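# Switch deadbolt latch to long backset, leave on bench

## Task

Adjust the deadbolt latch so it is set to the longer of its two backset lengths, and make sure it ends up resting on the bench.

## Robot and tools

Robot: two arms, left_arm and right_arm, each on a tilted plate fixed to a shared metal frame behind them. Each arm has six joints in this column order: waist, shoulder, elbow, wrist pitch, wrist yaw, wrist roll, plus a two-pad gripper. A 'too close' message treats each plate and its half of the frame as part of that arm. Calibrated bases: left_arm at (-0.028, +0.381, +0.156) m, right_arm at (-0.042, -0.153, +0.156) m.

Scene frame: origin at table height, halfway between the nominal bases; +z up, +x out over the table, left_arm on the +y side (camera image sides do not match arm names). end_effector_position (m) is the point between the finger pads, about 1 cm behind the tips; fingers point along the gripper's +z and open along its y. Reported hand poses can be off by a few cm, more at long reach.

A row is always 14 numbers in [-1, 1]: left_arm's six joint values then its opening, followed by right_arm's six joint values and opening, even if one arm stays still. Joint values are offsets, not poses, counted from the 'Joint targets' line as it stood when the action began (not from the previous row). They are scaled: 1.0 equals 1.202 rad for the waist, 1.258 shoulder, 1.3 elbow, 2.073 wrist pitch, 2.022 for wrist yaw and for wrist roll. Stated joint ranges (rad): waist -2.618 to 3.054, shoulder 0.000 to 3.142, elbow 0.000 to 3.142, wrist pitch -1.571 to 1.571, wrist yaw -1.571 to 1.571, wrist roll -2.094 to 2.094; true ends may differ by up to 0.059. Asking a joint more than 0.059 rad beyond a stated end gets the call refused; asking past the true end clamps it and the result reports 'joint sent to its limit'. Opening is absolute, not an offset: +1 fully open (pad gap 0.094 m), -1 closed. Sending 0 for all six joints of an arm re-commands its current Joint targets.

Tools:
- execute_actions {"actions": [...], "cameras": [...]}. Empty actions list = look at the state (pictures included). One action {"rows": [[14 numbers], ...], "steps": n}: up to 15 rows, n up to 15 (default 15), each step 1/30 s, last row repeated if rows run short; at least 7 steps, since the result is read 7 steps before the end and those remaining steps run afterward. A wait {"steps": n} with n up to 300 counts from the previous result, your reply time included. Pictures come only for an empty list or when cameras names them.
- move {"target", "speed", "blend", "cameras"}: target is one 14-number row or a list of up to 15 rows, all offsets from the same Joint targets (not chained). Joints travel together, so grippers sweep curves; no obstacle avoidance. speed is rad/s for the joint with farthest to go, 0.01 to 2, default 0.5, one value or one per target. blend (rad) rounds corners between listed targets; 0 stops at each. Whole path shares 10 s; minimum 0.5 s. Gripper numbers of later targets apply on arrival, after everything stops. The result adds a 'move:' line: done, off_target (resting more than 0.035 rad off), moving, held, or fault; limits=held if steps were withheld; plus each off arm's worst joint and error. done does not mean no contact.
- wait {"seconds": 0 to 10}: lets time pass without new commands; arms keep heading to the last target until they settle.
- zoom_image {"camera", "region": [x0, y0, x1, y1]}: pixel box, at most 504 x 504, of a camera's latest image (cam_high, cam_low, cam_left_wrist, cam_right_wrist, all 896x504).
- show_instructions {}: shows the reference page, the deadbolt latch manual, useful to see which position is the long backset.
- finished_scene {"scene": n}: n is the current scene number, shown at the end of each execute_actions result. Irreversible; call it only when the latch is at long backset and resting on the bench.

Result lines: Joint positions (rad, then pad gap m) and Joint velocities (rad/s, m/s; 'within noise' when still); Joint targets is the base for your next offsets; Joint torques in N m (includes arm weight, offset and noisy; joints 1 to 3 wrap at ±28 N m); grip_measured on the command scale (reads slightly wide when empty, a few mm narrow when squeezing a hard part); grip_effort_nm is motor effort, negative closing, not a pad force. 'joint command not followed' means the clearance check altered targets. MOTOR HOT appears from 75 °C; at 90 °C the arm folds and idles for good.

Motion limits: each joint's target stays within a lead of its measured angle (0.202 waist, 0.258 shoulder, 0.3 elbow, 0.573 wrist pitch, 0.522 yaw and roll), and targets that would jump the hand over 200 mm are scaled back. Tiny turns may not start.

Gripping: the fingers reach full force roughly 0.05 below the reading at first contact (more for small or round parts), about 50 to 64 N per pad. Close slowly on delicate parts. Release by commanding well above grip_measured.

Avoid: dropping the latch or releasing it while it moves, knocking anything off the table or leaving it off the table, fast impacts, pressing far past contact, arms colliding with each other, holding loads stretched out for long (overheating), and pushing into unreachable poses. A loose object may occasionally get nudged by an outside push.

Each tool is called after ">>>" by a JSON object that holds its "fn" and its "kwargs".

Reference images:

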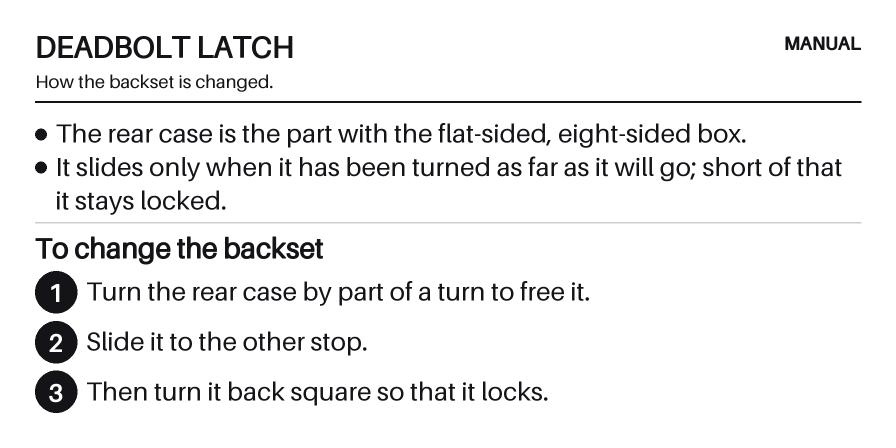

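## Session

>>> {"fn": "execute_actions", "kwargs": {"actions": []}}

>>> {"fn": "zoom_image", "kwargs": {"camera": "cam_high", "region": [370, 130, 620, 300]}}

>>> {"fn": "zoom_image", "kwargs": {"camera": "cam_low", "region": [350, 230, 530, 310]}}

Scene clock: 0.00 s of 4900.00 s.
left_arm: end_effector_position=(+0.4447, +0.1956, +0.3011) grip_measured=-0.985 grip_effort_nm=n/a end_effector_quat_wxyz=(+0.400, +0.503, +0.542, -0.542) | right_arm: end_effector_position=(-0.0519, -0.6557, +0.2041) grip_measured=+1.000 grip_effort_nm=n/a end_effector_quat_wxyz=(-0.005, +0.673, +0.357, -0.647)
Joint positions: left_arm=[-0.512 1.769 1.729 -0.882 0.679 1.168 0.001] | right_arm=[-1.59 1.478 1.2 -0.306 0.769 0.77 0.094]
Joint velocities: within noise
Joint torques (N m): no reading
Motor temperatures (°C): left_arm=[30 31 28 28 26 27 26] | right_arm=[29 36 34 29 28 26 29]
Heat: left arm: 31 °C; right arm: 36 °C.
Joint targets: left_arm=[-0.527 1.760 1.736 -0.884 0.697 1.169] | right_arm=[-1.600 1.471 1.205 -0.308 0.785 0.772]
camera_calibration:
cam_left_wrist: T_world_to_cam=[[-0.982494, 0.0926874, 0.1616, 0.371709], [-0.0879937, 0.533692, -0.841089, 0.225048], [-0.164203, -0.840584, -0.516193, 0.47865], [0, 0, 0, 1]] pos_world=[0.4636, 0.247787, 0.376293]
cam_right_wrist: T_world_to_cam=[[-0.481567, 0.746211, 0.459634, 0.372917], [0.292029, 0.631105, -0.718628, 0.614063], [-0.826324, -0.211841, -0.521835, 0.013251], [0, 0, 0, 1]] pos_world=[0.0112096, -0.663006, 0.276792]

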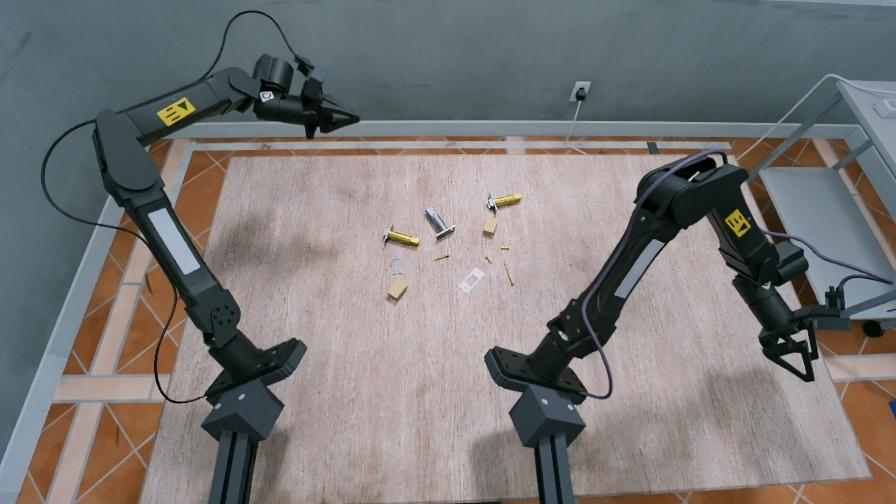

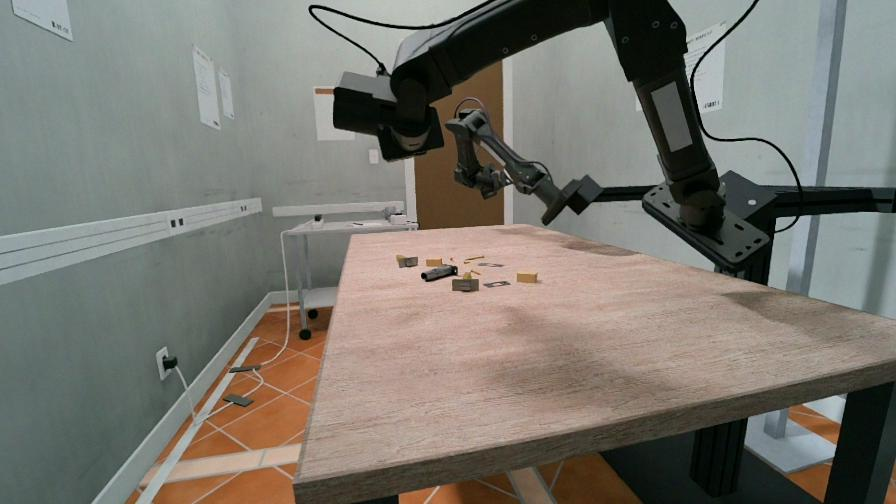

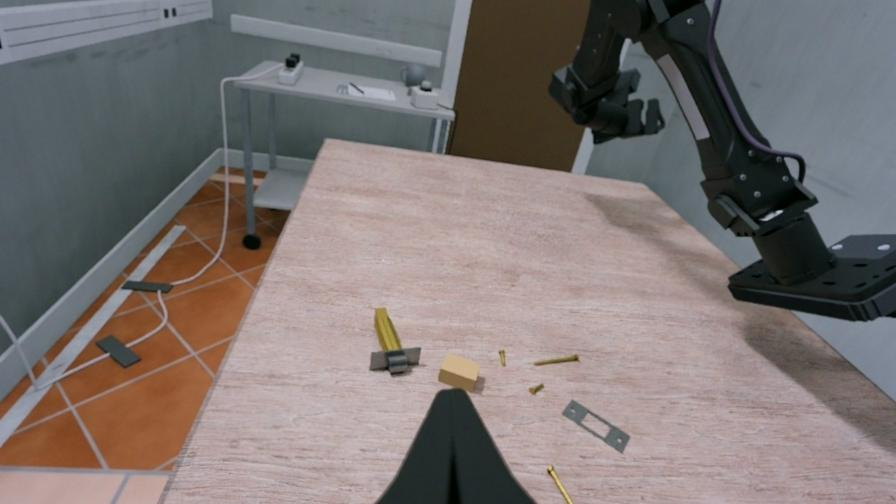

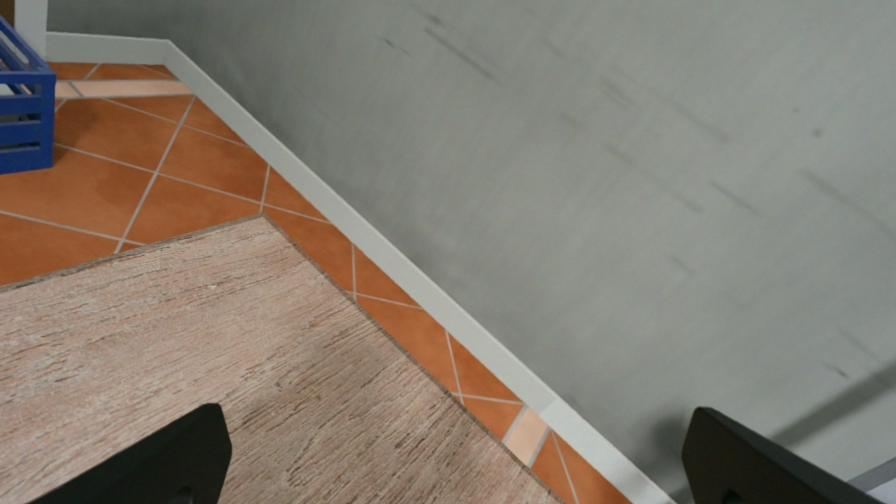

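Scaled by 2.016 from the camera's 896x504 image, which has a finer 1280x720 frame.

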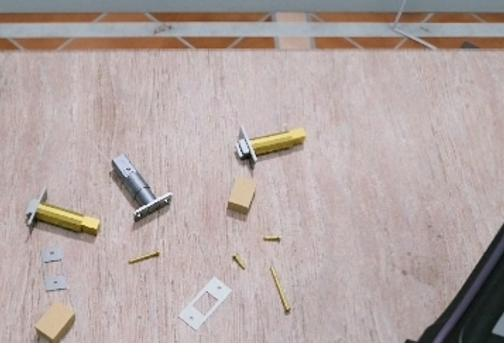

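Scaled by 2.800 from the camera's 896x504 image, which has a finer 1280x720 frame.

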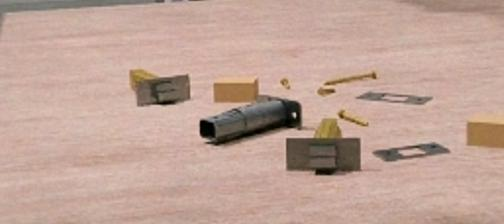

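>>> {"fn": "zoom_image", "kwargs": {"camera": "cam_high", "region": [410, 195, 470, 250]}}

>>> {"fn": "zoom_image", "kwargs": {"camera": "cam_low", "region": [410, 250, 480, 300]}}

Scaled by 8.400 from the camera's 896x504 image, which has a finer 1280x720 frame.

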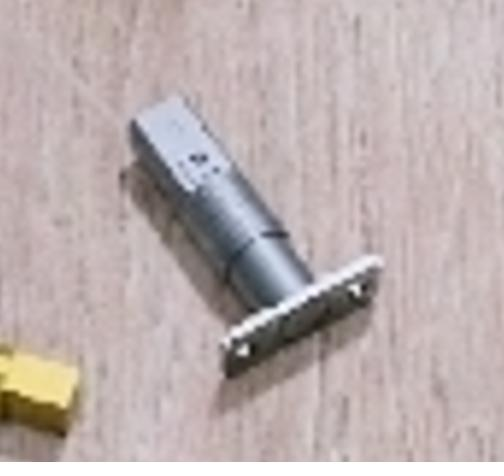

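Scaled by 7.200 from the camera's 896x504 image, which has a finer 1280x720 frame.

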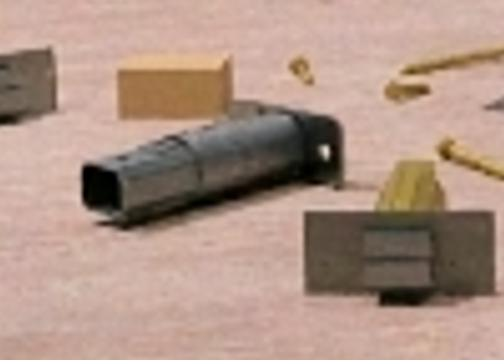

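>>> {"fn": "move", "kwargs": {"target": [0.103,-0.207,-0.797,1.0,-0.345,-0.944,0.3,0.998,-0.175,0.304,-0.43,-0.19,-0.134,0.5], "speed": 1.0, "cameras": ["cam_high"]}}

Scene clock: 10.23 s of 4900.00 s.
left_arm: end_effector_position=(+0.5251, +0.3366, +0.2329) grip_measured=+0.298 grip_effort_nm=0.129 end_effector_quat_wxyz=(+0.441, -0.416, +0.601, -0.521) | right_arm: end_effector_position=(+0.3220, -0.4135, +0.1363) grip_measured=+0.502 grip_effort_nm=-0.061 end_effector_quat_wxyz=(-0.060, +0.450, +0.887, -0.088)
Joint positions: left_arm=[-0.404 1.528 0.706 1.176 -0.005 -0.74 0.061] | right_arm=[-0.406 1.282 1.573 -1.185 0.408 0.511 0.071]
Joint velocities: within noise
Joint torques (N m): left_arm=[-4.08 -8.83 3.41 1.43 0.38 -0.02] | right_arm=[1.1 -11.81 7.57 -0.24 0 -0.1]
Motor temperatures (°C): left_arm=[31 33 28 29 27 27 27] | right_arm=[30 39 34 29 28 26 29]
Heat: left arm: 33 °C; right arm: 39 °C.
Joint targets: left_arm=[-0.403 1.499 0.700 1.189 0.000 -0.740] | right_arm=[-0.400 1.251 1.600 -1.199 0.401 0.501]
Kept back: nothing.
move: done
Images, in order (width x height): cam_high 896x504.

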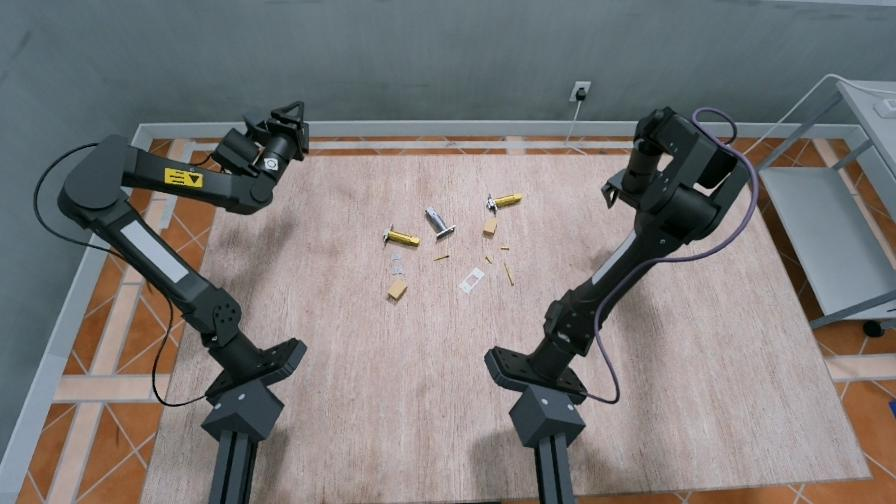

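>>> {"fn": "move", "kwargs": {"target": [[0,0,0,0,0,0,0.3,0.994,0.35,0.12,0,0.2,-0.1,0.5],[0,0,0,0,0,0,0.3,0.994,0.74,0.258,-0.016,0.2196,-0.1316,0.5]], "speed": 1.0, "blend": [0.15,0], "cameras": ["cam_right_wrist","cam_high"]}}

Scene clock: 13.00 s of 4900.00 s.
left_arm: end_effector_position=(+0.5252, +0.3368, +0.2330) grip_measured=+0.298 grip_effort_nm=0.125 end_effector_quat_wxyz=(+0.441, -0.416, +0.601, -0.521) | right_arm: end_effector_position=(+0.3917, +0.0457, +0.1283) grip_measured=+0.502 grip_effort_nm=-0.061 end_effector_quat_wxyz=(+0.001, -0.263, +0.965, +0.000)
Joint positions: left_arm=[-0.404 1.528 0.706 1.177 -0.006 -0.741 0.061] | right_arm=[0.777 2.188 1.914 -1.219 0.831 0.246 0.071]
Joint velocities: within noise
Joint torques (N m): left_arm=[-4.04 -8.9 3.54 1.39 0.41 0.01] | right_arm=[8.69 -7.94 5.71 -0.09 0.14 -0.11]
Motor temperatures (°C): left_arm=[31 33 28 29 27 27 27] | right_arm=[30 39 35 29 28 26 29]
Heat: left arm: 33 °C; right arm: 39 °C.
Joint targets: left_arm=[-0.403 1.499 0.700 1.189 0.000 -0.740] | right_arm=[0.795 2.181 1.935 -1.232 0.845 0.235]
Kept back: nothing.
move: done
camera_calibration:
cam_right_wrist: T_world_to_cam=[[0.49927, -0.866412, -0.0076966, -0.152514], [-0.782458, -0.454671, 0.425481, 0.311145], [-0.372141, -0.206407, -0.904935, 0.359794], [0, 0, 0, 1]] pos_world=[0.453497, 0.083593, 0.19203]
Images, in order (width x height): cam_high 896x504, cam_right_wrist 896x504.

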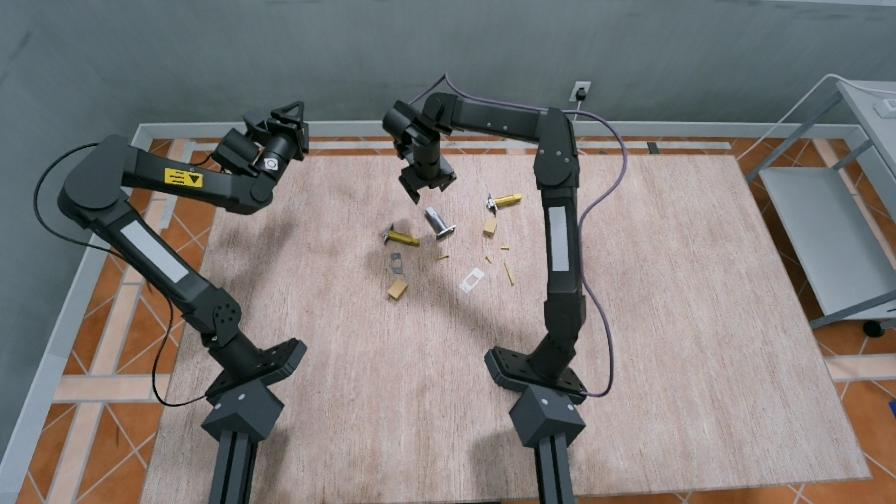

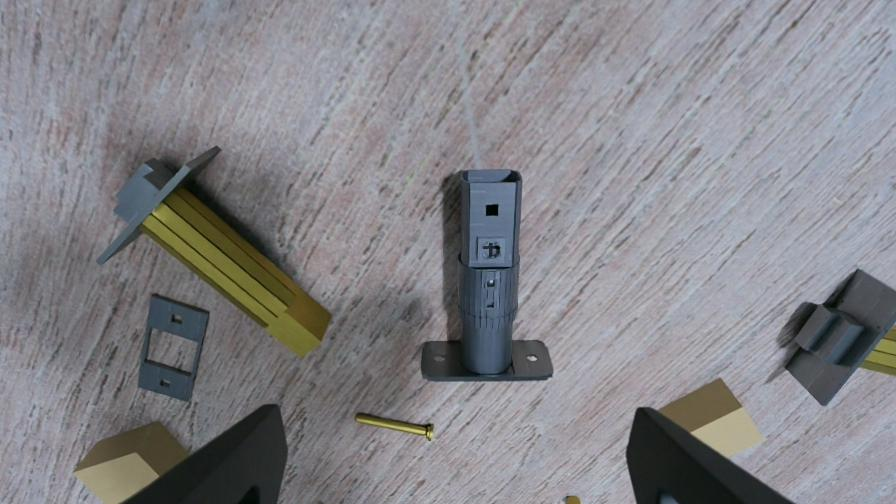

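>>> {"fn": "move", "kwargs": {"target": [0,0,0,0,0,0,0.3,-0.1065,0.019,-0.0923,0.1216,-0.0173,-0.094,0.3], "speed": 0.5, "cameras": ["cam_right_wrist"]}}

Scene clock: 15.73 s of 4900.00 s.
left_arm: end_effector_position=(+0.5252, +0.3368, +0.2330) grip_measured=+0.298 grip_effort_nm=0.120 end_effector_quat_wxyz=(+0.441, -0.416, +0.601, -0.521) | right_arm: end_effector_position=(+0.4095, +0.0335, +0.0745) grip_measured=+0.302 grip_effort_nm=-0.061 end_effector_quat_wxyz=(+0.004, -0.268, +0.964, -0.003)
Joint positions: left_arm=[-0.404 1.528 0.706 1.177 -0.006 -0.741 0.061] | right_arm=[0.656 2.191 1.828 -0.995 0.822 0.056 0.061]
Joint velocities: within noise
Joint torques (N m): left_arm=[-4.04 -8.94 3.52 1.4 0.43 0.02] | right_arm=[8.13 -6.86 2.73 0.2 -0.15 -0.11]
Motor temperatures (°C): left_arm=[31 33 28 30 27 27 27] | right_arm=[31 39 35 29 28 26 29]
Heat: left arm: 33 °C; right arm: 39 °C.
Joint targets: left_arm=[-0.403 1.499 0.700 1.189 0.000 -0.740] | right_arm=[0.667 2.206 1.816 -0.981 0.810 0.045]
Kept back: nothing.
move: done
camera_calibration:
cam_right_wrist: T_world_to_cam=[[0.507628, -0.861576, 0.000523673, -0.176628], [-0.781477, -0.460179, 0.421343, 0.342428], [-0.362778, -0.214295, -0.906901, 0.311822], [0, 0, 0, 1]] pos_world=[0.470383, 0.0722211, 0.138604]
Images, in order (width x height): cam_right_wrist 896x504.

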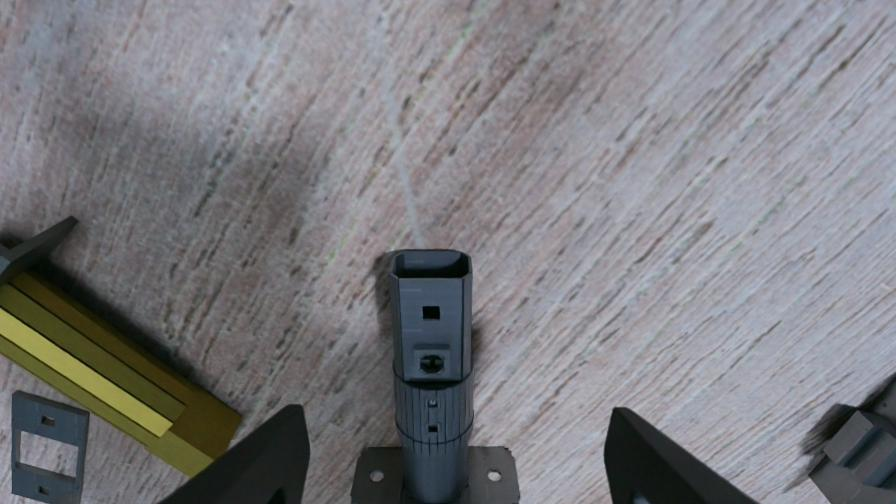

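>>> {"fn": "move", "kwargs": {"target": [0,0,0,0,0,0,0.3,-0.06,0.034,-0.08,0.104,-0.0138,-0.051,0.2], "speed": 0.25, "cameras": ["cam_right_wrist","cam_low"]}}

>>> {"fn": "zoom_image", "kwargs": {"camera": "cam_low", "region": [390, 220, 480, 300]}}

Scene clock: 18.10 s of 4900.00 s.
left_arm: end_effector_position=(+0.5252, +0.3369, +0.2331) grip_measured=+0.298 grip_effort_nm=0.125 end_effector_quat_wxyz=(+0.441, -0.416, +0.601, -0.521) | right_arm: end_effector_position=(+0.4000, +0.0418, +0.0239) grip_measured=+0.202 grip_effort_nm=-0.066 end_effector_quat_wxyz=(+0.003, -0.272, +0.962, +0.002)
Joint positions: left_arm=[-0.404 1.528 0.706 1.178 -0.006 -0.741 0.061] | right_arm=[0.59 2.233 1.724 -0.78 0.795 -0.047 0.056]
Joint velocities: within noise
Joint torques (N m): left_arm=[-4.1 -8.91 3.38 1.43 0.4 0] | right_arm=[7.75 -7.06 2.5 0.2 -0.16 -0.11]
Motor temperatures (°C): left_arm=[31 33 28 30 27 27 27] | right_arm=[31 39 35 29 28 26 29]
Heat: left arm: 33 °C; right arm: 39 °C.
Joint targets: left_arm=[-0.403 1.499 0.700 1.189 0.000 -0.740] | right_arm=[0.595 2.248 1.712 -0.765 0.782 -0.058]
Kept back: nothing.
move: done
camera_calibration:
cam_right_wrist: T_world_to_cam=[[0.515883, -0.856599, -0.0101381, -0.16785], [-0.77463, -0.471505, 0.421464, 0.35791], [-0.365806, -0.209573, -0.906789, 0.265235], [0, 0, 0, 1]] pos_world=[0.460863, 0.080562, 0.0879642]
Images, in order (width x height): cam_low 896x504, cam_right_wrist 896x504.

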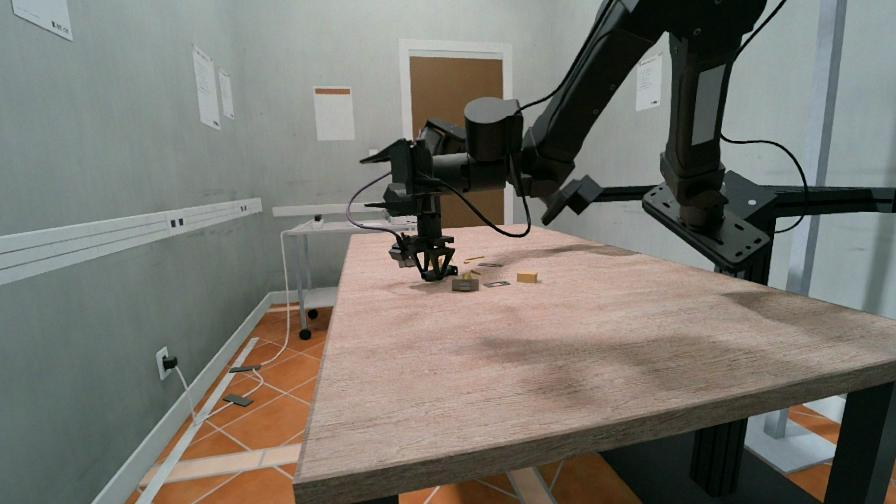

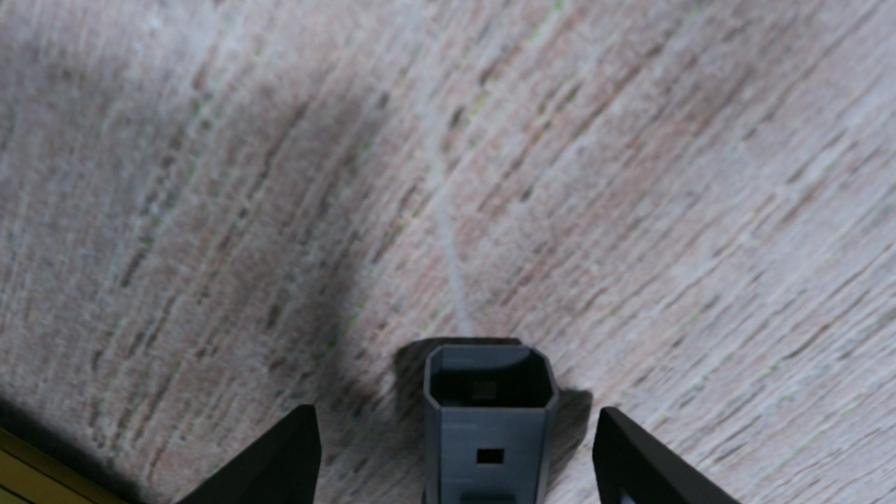

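Scaled by 5.600 from the camera's 896x504 image, which has a finer 1280x720 frame.

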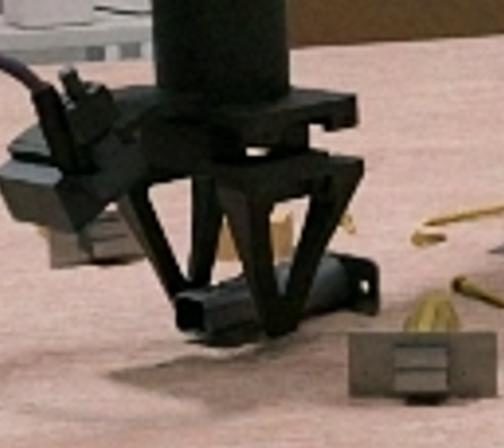

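>>> {"fn": "move", "kwargs": {"target": [[0,0,0,0,0,0,0.3,-0.006,0,0,0,0,0,-0.2],[0,0,0,0,0,0,0.3,-0.006,0,0,0,0,0,-0.45],[0,0,0,0,0,0,0.3,-0.006,0,0,0,0,0,-0.8]], "speed": 0.1, "cameras": ["cam_right_wrist"]}}

Scene clock: 21.47 s of 4900.00 s.
left_arm: end_effector_position=(+0.5252, +0.3369, +0.2330) grip_measured=+0.298 grip_effort_nm=0.120 end_effector_quat_wxyz=(+0.441, -0.416, +0.601, -0.521) | right_arm: end_effector_position=(+0.4006, +0.0408, +0.0223) grip_measured=-0.554 grip_effort_nm=-0.979 end_effector_quat_wxyz=(+0.002, -0.271, +0.963, +0.002)
Joint positions: left_arm=[-0.404 1.528 0.706 1.178 -0.007 -0.741 0.061] | right_arm=[0.585 2.233 1.724 -0.776 0.792 -0.049 0.021]
Joint velocities: within noise
Joint torques (N m): left_arm=[-3.92 -8.88 3.44 1.42 0.42 0.02] | right_arm=[7.61 -7.09 2.5 0.18 -0.12 -0.09]
Motor temperatures (°C): left_arm=[31 34 28 30 27 27 26] | right_arm=[32 39 34 29 28 26 29]
Heat: left arm: 34 °C; right arm: 39 °C.
Joint targets: left_arm=[-0.403 1.499 0.700 1.189 0.000 -0.740] | right_arm=[0.587 2.248 1.712 -0.765 0.782 -0.058]
Kept back: nothing.
move: done
camera_calibration:
cam_right_wrist: T_world_to_cam=[[0.512874, -0.858382, -0.0118608, -0.167796], [-0.775559, -0.469224, 0.4223, 0.358856], [-0.36806, -0.207388, -0.906378, 0.264632], [0, 0, 0, 1]] pos_world=[0.461773, 0.079232, 0.0863219]
Images, in order (width x height): cam_right_wrist 896x504.

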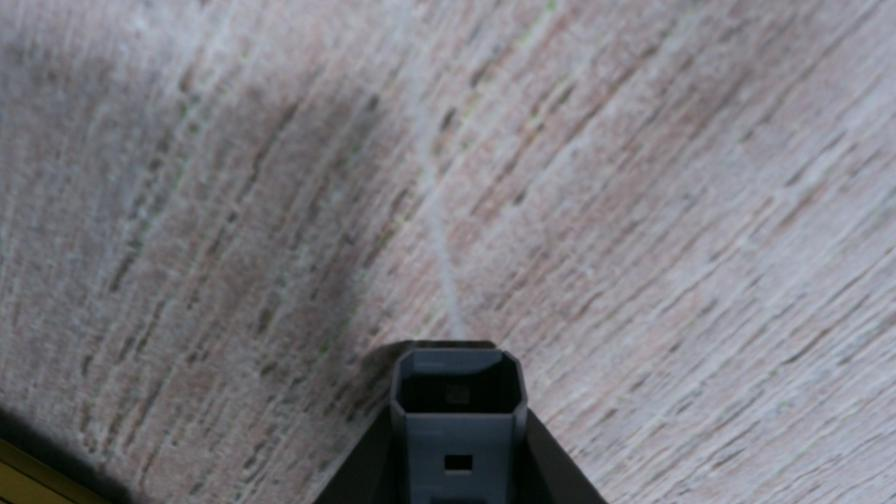

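>>> {"fn": "move", "kwargs": {"target": [[0,0,0,0,0,0,0.3,0.0666,-0.0334,0.08,-0.1042,0.0138,0.051,-0.8],[0,0,0,0,0,0,0.3,-0.0324,-0.3672,0.0792,-0.2364,0.0045,0.6543,-0.8]], "speed": [0.4,0.9], "blend": [0.05,0], "cameras": ["cam_right_wrist","cam_high","cam_low"]}}

Scene clock: 25.00 s of 4900.00 s.
left_arm: end_effector_position=(+0.5252, +0.3369, +0.2330) grip_measured=+0.298 grip_effort_nm=0.120 end_effector_quat_wxyz=(+0.441, -0.416, +0.600, -0.521) | right_arm: end_effector_position=(+0.4326, -0.1126, +0.1460) grip_measured=-0.554 grip_effort_nm=-0.984 end_effector_quat_wxyz=(+0.004, +0.392, +0.920, -0.004)
Joint positions: left_arm=[-0.404 1.528 0.706 1.178 -0.007 -0.741 0.061] | right_arm=[0.543 1.808 1.79 -1.237 0.795 1.254 0.021]
Joint velocities: within noise
Joint torques (N m): left_arm=[-4.04 -8.85 3.43 1.41 0.43 0.01] | right_arm=[5.71 -8.91 6.13 -0.13 -0.04 0.11]
Motor temperatures (°C): left_arm=[31 34 28 31 27 27 26] | right_arm=[32 39 35 29 28 26 29]
Heat: left arm: 34 °C; right arm: 39 °C.
Joint targets: left_arm=[-0.403 1.499 0.700 1.189 0.000 -0.740] | right_arm=[0.548 1.787 1.814 -1.255 0.791 1.265]
Kept back: nothing.
move: done
camera_calibration:
cam_right_wrist: T_world_to_cam=[[-0.727786, -0.685795, -0.00339519, 0.240551], [-0.62421, 0.660363, 0.417471, 0.321834], [-0.284058, 0.305949, -0.908684, 0.378448], [0, 0, 0, 1]] pos_world=[0.483463, -0.163345, 0.21035]
Images, in order (width x height): cam_high 896x504, cam_low 896x504, cam_right_wrist 896x504.

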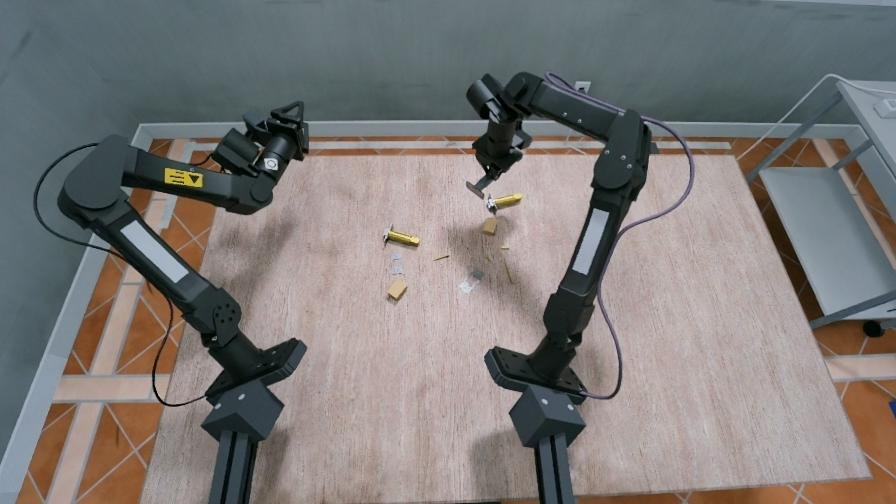

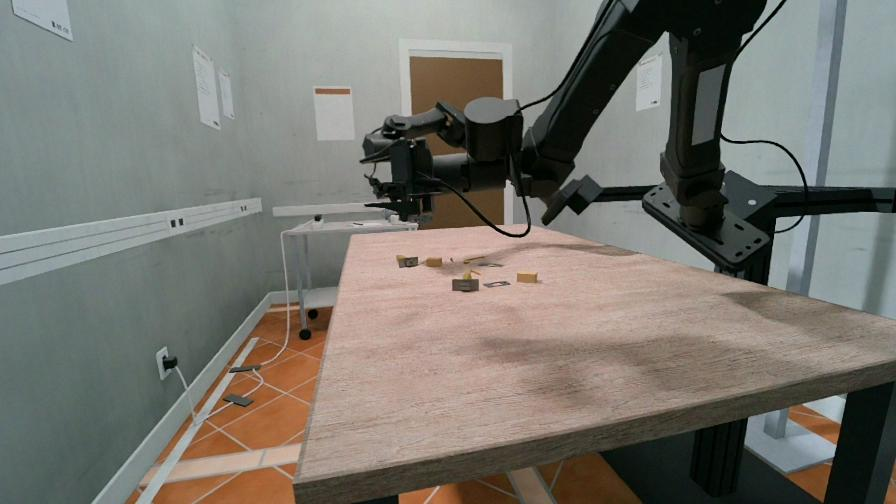

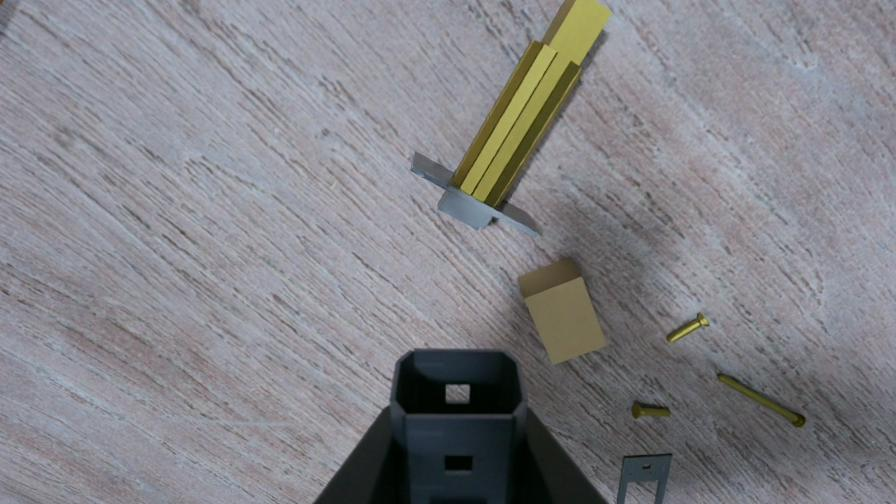

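>>> {"fn": "move", "kwargs": {"target": [[-0.497,0.319,0.077,0.1018,-0.05,0.7765,1,-0.0166,0.008,0.0746,-0.0304,-0.004,-0.0168,-0.8],[-0.497,0.903,0.4615,0.092,-0.0989,0.7765,1,-0.0166,0.008,0.0746,-0.0304,-0.004,-0.0168,-0.8]], "speed": [1.0,0.6], "blend": [0.1,0], "cameras": ["cam_left_wrist","cam_high"]}}

Scene clock: 31.97 s of 4900.00 s.
left_arm: end_effector_position=(+0.3806, -0.0695, +0.2074) grip_measured=+0.998 grip_effort_nm=0.120 end_effector_quat_wxyz=(+0.643, +0.261, +0.672, -0.259) | right_arm: end_effector_position=(+0.4466, -0.1304, +0.1584) grip_measured=-0.554 grip_effort_nm=-0.984 end_effector_quat_wxyz=(+0.009, +0.402, +0.916, -0.003)
Joint positions: left_arm=[-0.978 2.627 1.284 1.37 -0.207 0.824 0.094] | right_arm=[0.525 1.808 1.885 -1.301 0.794 1.242 0.021]
Joint velocities: within noise
Joint torques (N m): left_arm=[-10.76 -8.01 5.04 1.18 0.5 0.09] | right_arm=[5.46 -8.23 6.45 -0.11 -0.13 -0.12]
Motor temperatures (°C): left_arm=[32 34 28 31 27 27 26] | right_arm=[32 39 35 29 28 26 30]
Heat: left arm: 34 °C; right arm: 39 °C.
Joint targets: left_arm=[-1.001 2.635 1.300 1.379 -0.200 0.830] | right_arm=[0.528 1.797 1.912 -1.318 0.783 1.231]
Kept back: nothing.
move: done
camera_calibration:
cam_left_wrist: T_world_to_cam=[[-0.681822, -0.731415, -0.0122755, 0.212838], [-0.340088, 0.331797, -0.879915, 0.372], [0.647656, -0.595771, -0.474972, -0.103612], [0, 0, 0, 1]] pos_world=[0.338735, -0.029484, 0.280729]
Images, in order (width x height): cam_high 896x504, cam_left_wrist 896x504.

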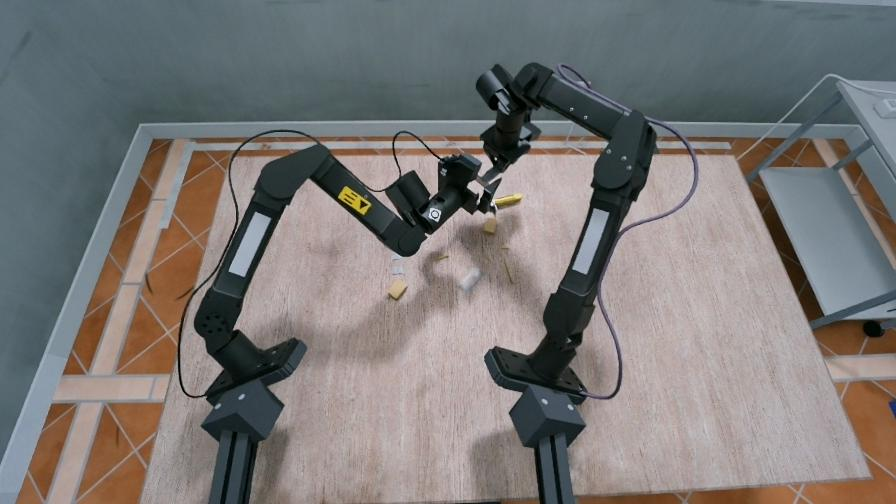

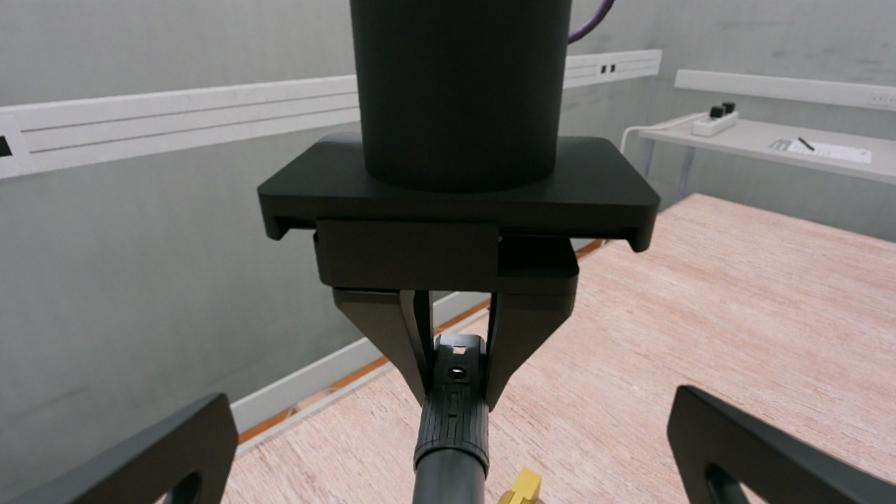

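>>> {"fn": "move", "kwargs": {"target": [0.0458,0.0421,0.0138,0.0087,0.0396,0,1,0,0,0,0,0,0,-0.8], "speed": 0.25, "cameras": ["cam_left_wrist"]}}

Scene clock: 33.97 s of 4900.00 s.
left_arm: end_effector_position=(+0.3778, -0.0738, +0.1873) grip_measured=+0.998 grip_effort_nm=0.115 end_effector_quat_wxyz=(+0.644, +0.270, +0.664, -0.269) | right_arm: end_effector_position=(+0.4465, -0.1304, +0.1584) grip_measured=-0.554 grip_effort_nm=-0.984 end_effector_quat_wxyz=(+0.009, +0.402, +0.916, -0.002)
Joint positions: left_arm=[-0.94 2.672 1.301 1.385 -0.14 0.824 0.094] | right_arm=[0.525 1.808 1.885 -1.301 0.794 1.242 0.021]
Joint velocities: within noise
Joint torques (N m): left_arm=[-9.31 -7.53 4.94 1.26 0.56 0.1] | right_arm=[5.48 -8.21 6.45 -0.11 -0.12 -0.11]
Motor temperatures (°C): left_arm=[32 34 28 31 27 27 26] | right_arm=[32 39 35 29 28 26 30]
Heat: left arm: 34 °C; right arm: 39 °C.
Joint targets: left_arm=[-0.945 2.688 1.318 1.397 -0.120 0.830] | right_arm=[0.528 1.797 1.912 -1.318 0.783 1.231]
Kept back: nothing.
move: done
camera_calibration:
cam_left_wrist: T_world_to_cam=[[-0.702965, -0.711077, -0.0144815, 0.217389], [-0.321264, 0.335632, -0.885517, 0.349079], [0.634532, -0.617835, -0.464381, -0.112551], [0, 0, 0, 1]] pos_world=[0.33638, -0.0321206, 0.259997]
Images, in order (width x height): cam_left_wrist 896x504.

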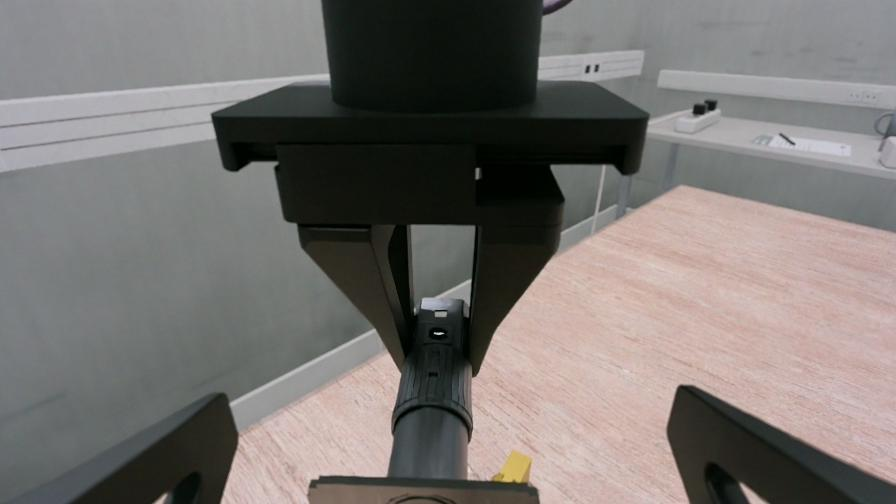

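>>> {"fn": "move", "kwargs": {"target": [0.0732,0.0684,0.0692,-0.0096,0.0485,0,1,0,0,0,0,0,0,-0.8], "speed": 0.15, "cameras": ["cam_left_wrist"]}}

Scene clock: 36.70 s of 4900.00 s.
left_arm: end_effector_position=(+0.3944, -0.0758, +0.1492) grip_measured=+0.998 grip_effort_nm=0.110 end_effector_quat_wxyz=(+0.647, +0.270, +0.659, -0.272) | right_arm: end_effector_position=(+0.4465, -0.1304, +0.1584) grip_measured=-0.554 grip_effort_nm=-0.984 end_effector_quat_wxyz=(+0.009, +0.402, +0.916, -0.002)
Joint positions: left_arm=[-0.853 2.755 1.392 1.382 -0.042 0.824 0.094] | right_arm=[0.525 1.808 1.885 -1.301 0.794 1.242 0.021]
Joint velocities: within noise
Joint torques (N m): left_arm=[-9.57 -7.39 4.62 1.1 0.54 0.07] | right_arm=[5.48 -8.21 6.46 -0.11 -0.12 -0.11]
Motor temperatures (°C): left_arm=[32 33 28 31 27 27 26] | right_arm=[32 39 35 29 28 26 30]
Heat: left arm: 33 °C; right arm: 39 °C.
Joint targets: left_arm=[-0.857 2.774 1.408 1.378 -0.022 0.830] | right_arm=[0.528 1.797 1.912 -1.318 0.783 1.231]
Kept back: nothing.
move: done
camera_calibration:
cam_left_wrist: T_world_to_cam=[[-0.705449, -0.708596, -0.0152595, 0.228394], [-0.311893, 0.329698, -0.891079, 0.318031], [0.636446, -0.623852, -0.453591, -0.144911], [0, 0, 0, 1]] pos_world=[0.35254, -0.0334176, 0.221146]
Images, in order (width x height): cam_left_wrist 896x504.

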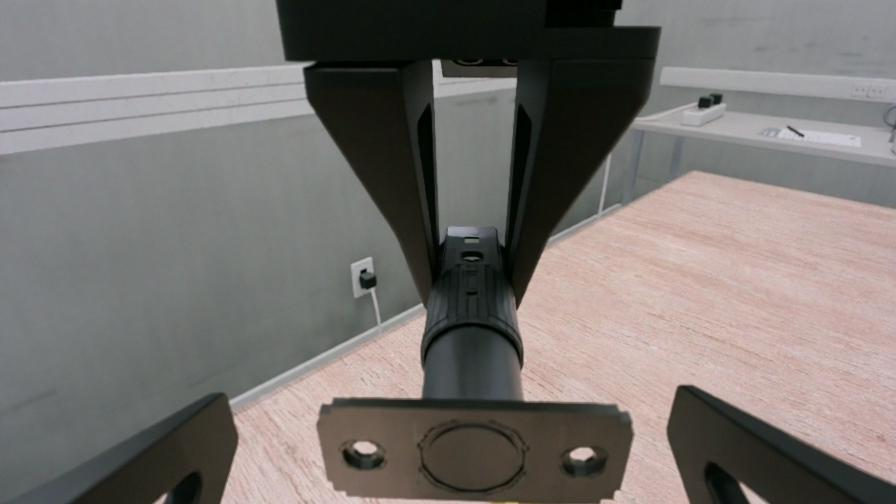

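>>> {"fn": "move", "kwargs": {"target": [[-0.0266,0,0,0,-0.0114,0,1,0,0,0,0,0,0,-0.8],[-0.0266,0,0,0,-0.0114,-0.7765,1,0,0,0,0,0,0,-0.8]], "speed": [0.2,1.0], "cameras": ["cam_left_wrist"]}}

Scene clock: 40.00 s of 4900.00 s.
left_arm: end_effector_position=(+0.3954, -0.0749, +0.1478) grip_measured=+0.998 grip_effort_nm=0.105 end_effector_quat_wxyz=(+0.269, -0.277, +0.659, -0.645) | right_arm: end_effector_position=(+0.4465, -0.1304, +0.1584) grip_measured=-0.554 grip_effort_nm=-0.984 end_effector_quat_wxyz=(+0.009, +0.402, +0.916, -0.002)
Joint positions: left_arm=[-0.853 2.755 1.392 1.382 -0.053 -0.74 0.094] | right_arm=[0.525 1.808 1.885 -1.301 0.794 1.242 0.021]
Joint velocities: within noise
Joint torques (N m): left_arm=[-12.38 -7.41 4.57 1.12 0.45 -0.04] | right_arm=[5.46 -8.2 6.43 -0.1 -0.12 -0.11]
Motor temperatures (°C): left_arm=[33 33 28 31 27 27 26] | right_arm=[32 39 35 29 28 26 30]
Heat: left arm: 33 °C; right arm: 39 °C.
Joint targets: left_arm=[-0.889 2.774 1.408 1.378 -0.045 -0.740] | right_arm=[0.528 1.797 1.912 -1.318 0.783 1.231]
Kept back: nothing.
move: off_target (left_arm); left_arm: the waist is farthest, 0.036 rad from its target
camera_calibration:
cam_left_wrist: T_world_to_cam=[[0.00295002, -0.0339561, 0.999419, -0.149774], [-0.944247, -0.329132, -0.00839539, 0.386954], [0.329226, -0.943673, -0.0330339, -0.110181], [0, 0, 0, 1]] pos_world=[0.402097, 0.0182985, 0.149296]
Images, in order (width x height): cam_left_wrist 896x504.

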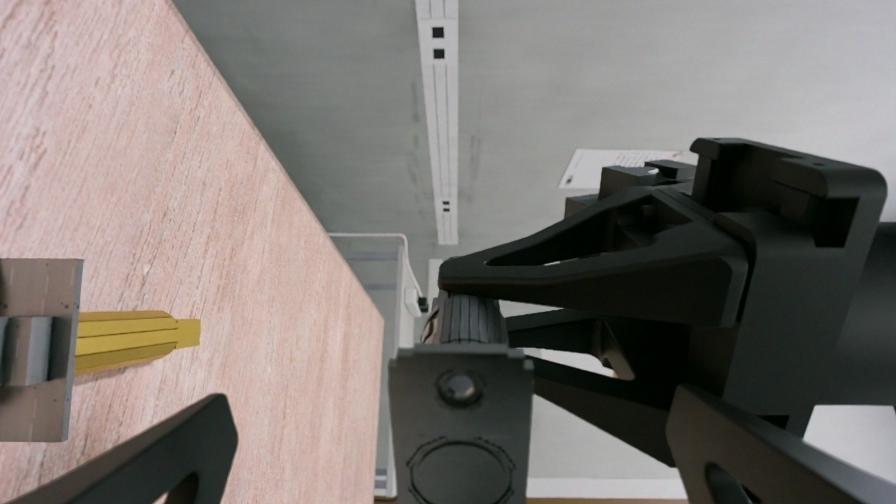

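>>> {"fn": "move", "kwargs": {"target": [[0.02,0,0,0,0,0,-0.2,0,0,0,0,0,0,-0.8],[0.02,0,0,0,0,0,-0.38,0,0,0,0,0,0,-0.8],[0.02,0,0,0,0,0,-0.46,0,0,0,0,0,0,-0.8],[0.02,0,0,0,0,0,-0.7,0,0,0,0,0,0,-0.8]], "speed": 0.2, "cameras": ["cam_left_wrist","cam_low"]}}

Scene clock: 44.00 s of 4900.00 s.
left_arm: end_effector_position=(+0.3958, -0.0751, +0.1483) grip_measured=-0.462 grip_effort_nm=-1.013 end_effector_quat_wxyz=(+0.269, -0.277, +0.659, -0.646) | right_arm: end_effector_position=(+0.4465, -0.1305, +0.1583) grip_measured=-0.554 grip_effort_nm=-0.984 end_effector_quat_wxyz=(+0.008, +0.402, +0.916, -0.003)
Joint positions: left_arm=[-0.853 2.755 1.394 1.381 -0.052 -0.741 0.025] | right_arm=[0.524 1.808 1.885 -1.301 0.794 1.242 0.021]
Joint velocities: within noise
Joint torques (N m): left_arm=[-10.28 -7.45 4.48 1.11 0.47 0.01] | right_arm=[5.52 -8.23 6.45 -0.1 -0.12 -0.12]
Motor temperatures (°C): left_arm=[34 33 28 31 27 27 26] | right_arm=[32 39 35 29 28 26 30]
Heat: left arm: 34 °C; right arm: 39 °C.
Joint targets: left_arm=[-0.865 2.774 1.408 1.378 -0.045 -0.740] | right_arm=[0.528 1.797 1.912 -1.318 0.783 1.231]
Kept back: nothing.
move: done
camera_calibration:
cam_left_wrist: T_world_to_cam=[[0.0024429, -0.0317649, 0.999492, -0.149962], [-0.944293, -0.329004, -0.00814811, 0.387292], [0.329096, -0.943794, -0.0307991, -0.110785], [0, 0, 0, 1]] pos_world=[0.402542, 0.0180995, 0.14963]
Images, in order (width x height): cam_low 896x504, cam_left_wrist 896x504.

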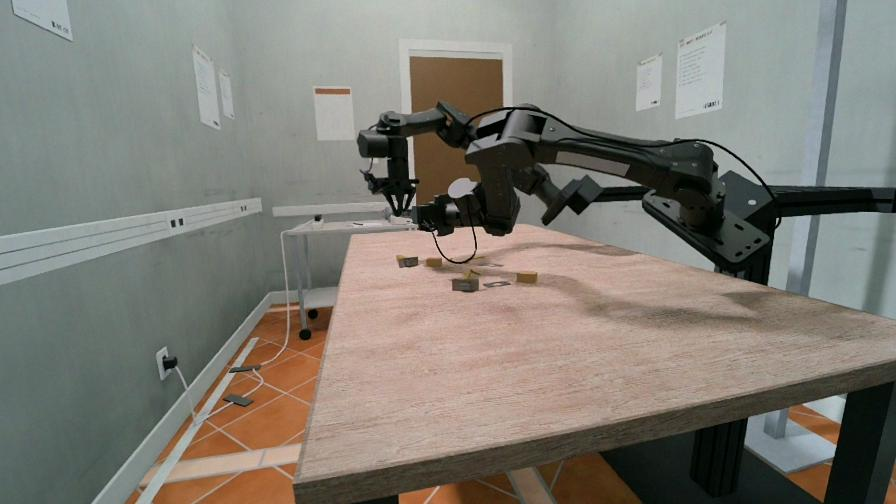

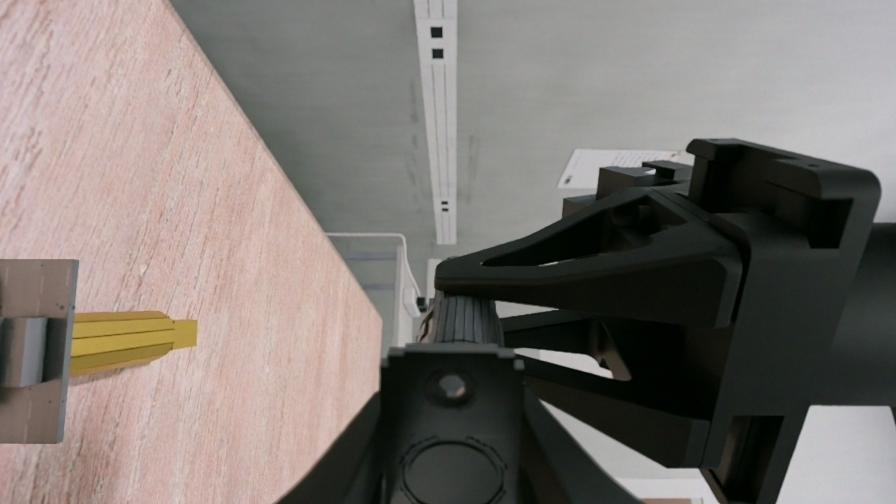

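>>> {"fn": "move", "kwargs": {"target": [0,0,0,0,0,0.15,-0.7,0,0,0,0,0,0,-0.8], "speed": 0.5, "cameras": []}}

Scene clock: 45.67 s of 4900.00 s.
left_arm: end_effector_position=(+0.3957, -0.0752, +0.1494) grip_measured=-0.462 grip_effort_nm=-1.018 end_effector_quat_wxyz=(+0.359, -0.179, +0.690, -0.603) | right_arm: end_effector_position=(+0.4465, -0.1312, +0.1578) grip_measured=-0.554 grip_effort_nm=-0.989 end_effector_quat_wxyz=(+0.008, +0.403, +0.915, -0.003)
Joint positions: left_arm=[-0.853 2.755 1.394 1.384 -0.047 -0.455 0.025] | right_arm=[0.523 1.808 1.885 -1.301 0.794 1.242 0.021]
Joint velocities: within noise
Joint torques (N m): left_arm=[-10.15 -7.36 4.36 1.1 0.43 0.22] | right_arm=[5.68 -8.24 6.46 -0.11 -0.12 -0.11]
Motor temperatures (°C): left_arm=[34 33 28 31 27 27 27] | right_arm=[32 39 35 29 28 26 30]
Heat: left arm: 34 °C; right arm: 39 °C.
Joint targets: left_arm=[-0.865 2.774 1.408 1.378 -0.045 -0.437] | right_arm=[0.528 1.797 1.912 -1.318 0.783 1.231]
Kept back: nothing.
move: done
No camera images: "cameras" was empty.

>>> {"fn": "move", "kwargs": {"target": [0,0,0,0,0,0.35,-0.7,0,0,0,0,0,0,-0.8], "speed": 0.6, "cameras": ["cam_left_wrist"]}}

Scene clock: 47.63 s of 4900.00 s.
left_arm: end_effector_position=(+0.3977, -0.0742, +0.1537) grip_measured=-0.462 grip_effort_nm=-1.018 end_effector_quat_wxyz=(+0.536, +0.043, +0.705, -0.463) | right_arm: end_effector_position=(+0.4493, -0.1293, +0.1588) grip_measured=-0.554 grip_effort_nm=-0.984 end_effector_quat_wxyz=(+0.009, +0.405, +0.914, +0.004)
Joint positions: left_arm=[-0.853 2.755 1.397 1.397 -0.037 0.182 0.025] | right_arm=[0.523 1.808 1.89 -1.29 0.785 1.236 0.021]
Joint velocities: within noise
Joint torques (N m): left_arm=[-10.15 -7.45 4.22 0.92 0.33 1.13] | right_arm=[5.68 -8.23 6 -0.2 -0.02 -0.06]
Motor temperatures (°C): left_arm=[34 33 28 31 27 27 27] | right_arm=[32 39 35 29 28 26 30]
Heat: left arm: 34 °C; right arm: 39 °C.
Joint targets: left_arm=[-0.865 2.774 1.408 1.378 -0.045 0.271] | right_arm=[0.528 1.797 1.912 -1.318 0.783 1.231]
Kept back: nothing.
move: off_target (left_arm); left_arm: the wrist roll is farthest, 0.089 rad from its target
camera_calibration:
cam_left_wrist: T_world_to_cam=[[-0.565236, -0.579444, 0.587157, 0.0931494], [-0.682859, -0.070687, -0.727122, 0.415092], [0.462831, -0.811941, -0.355723, -0.103905], [0, 0, 0, 1]] pos_world=[0.384191, -0.00104861, 0.210168]
Images, in order (width x height): cam_left_wrist 896x504.

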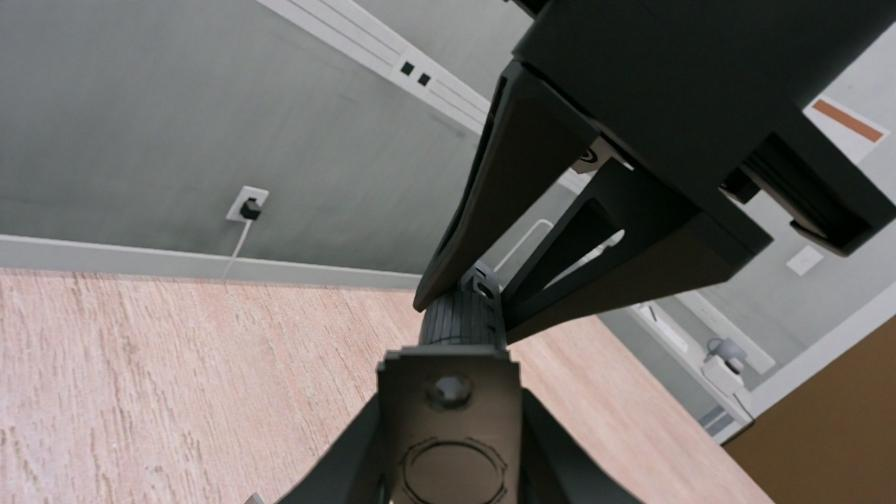

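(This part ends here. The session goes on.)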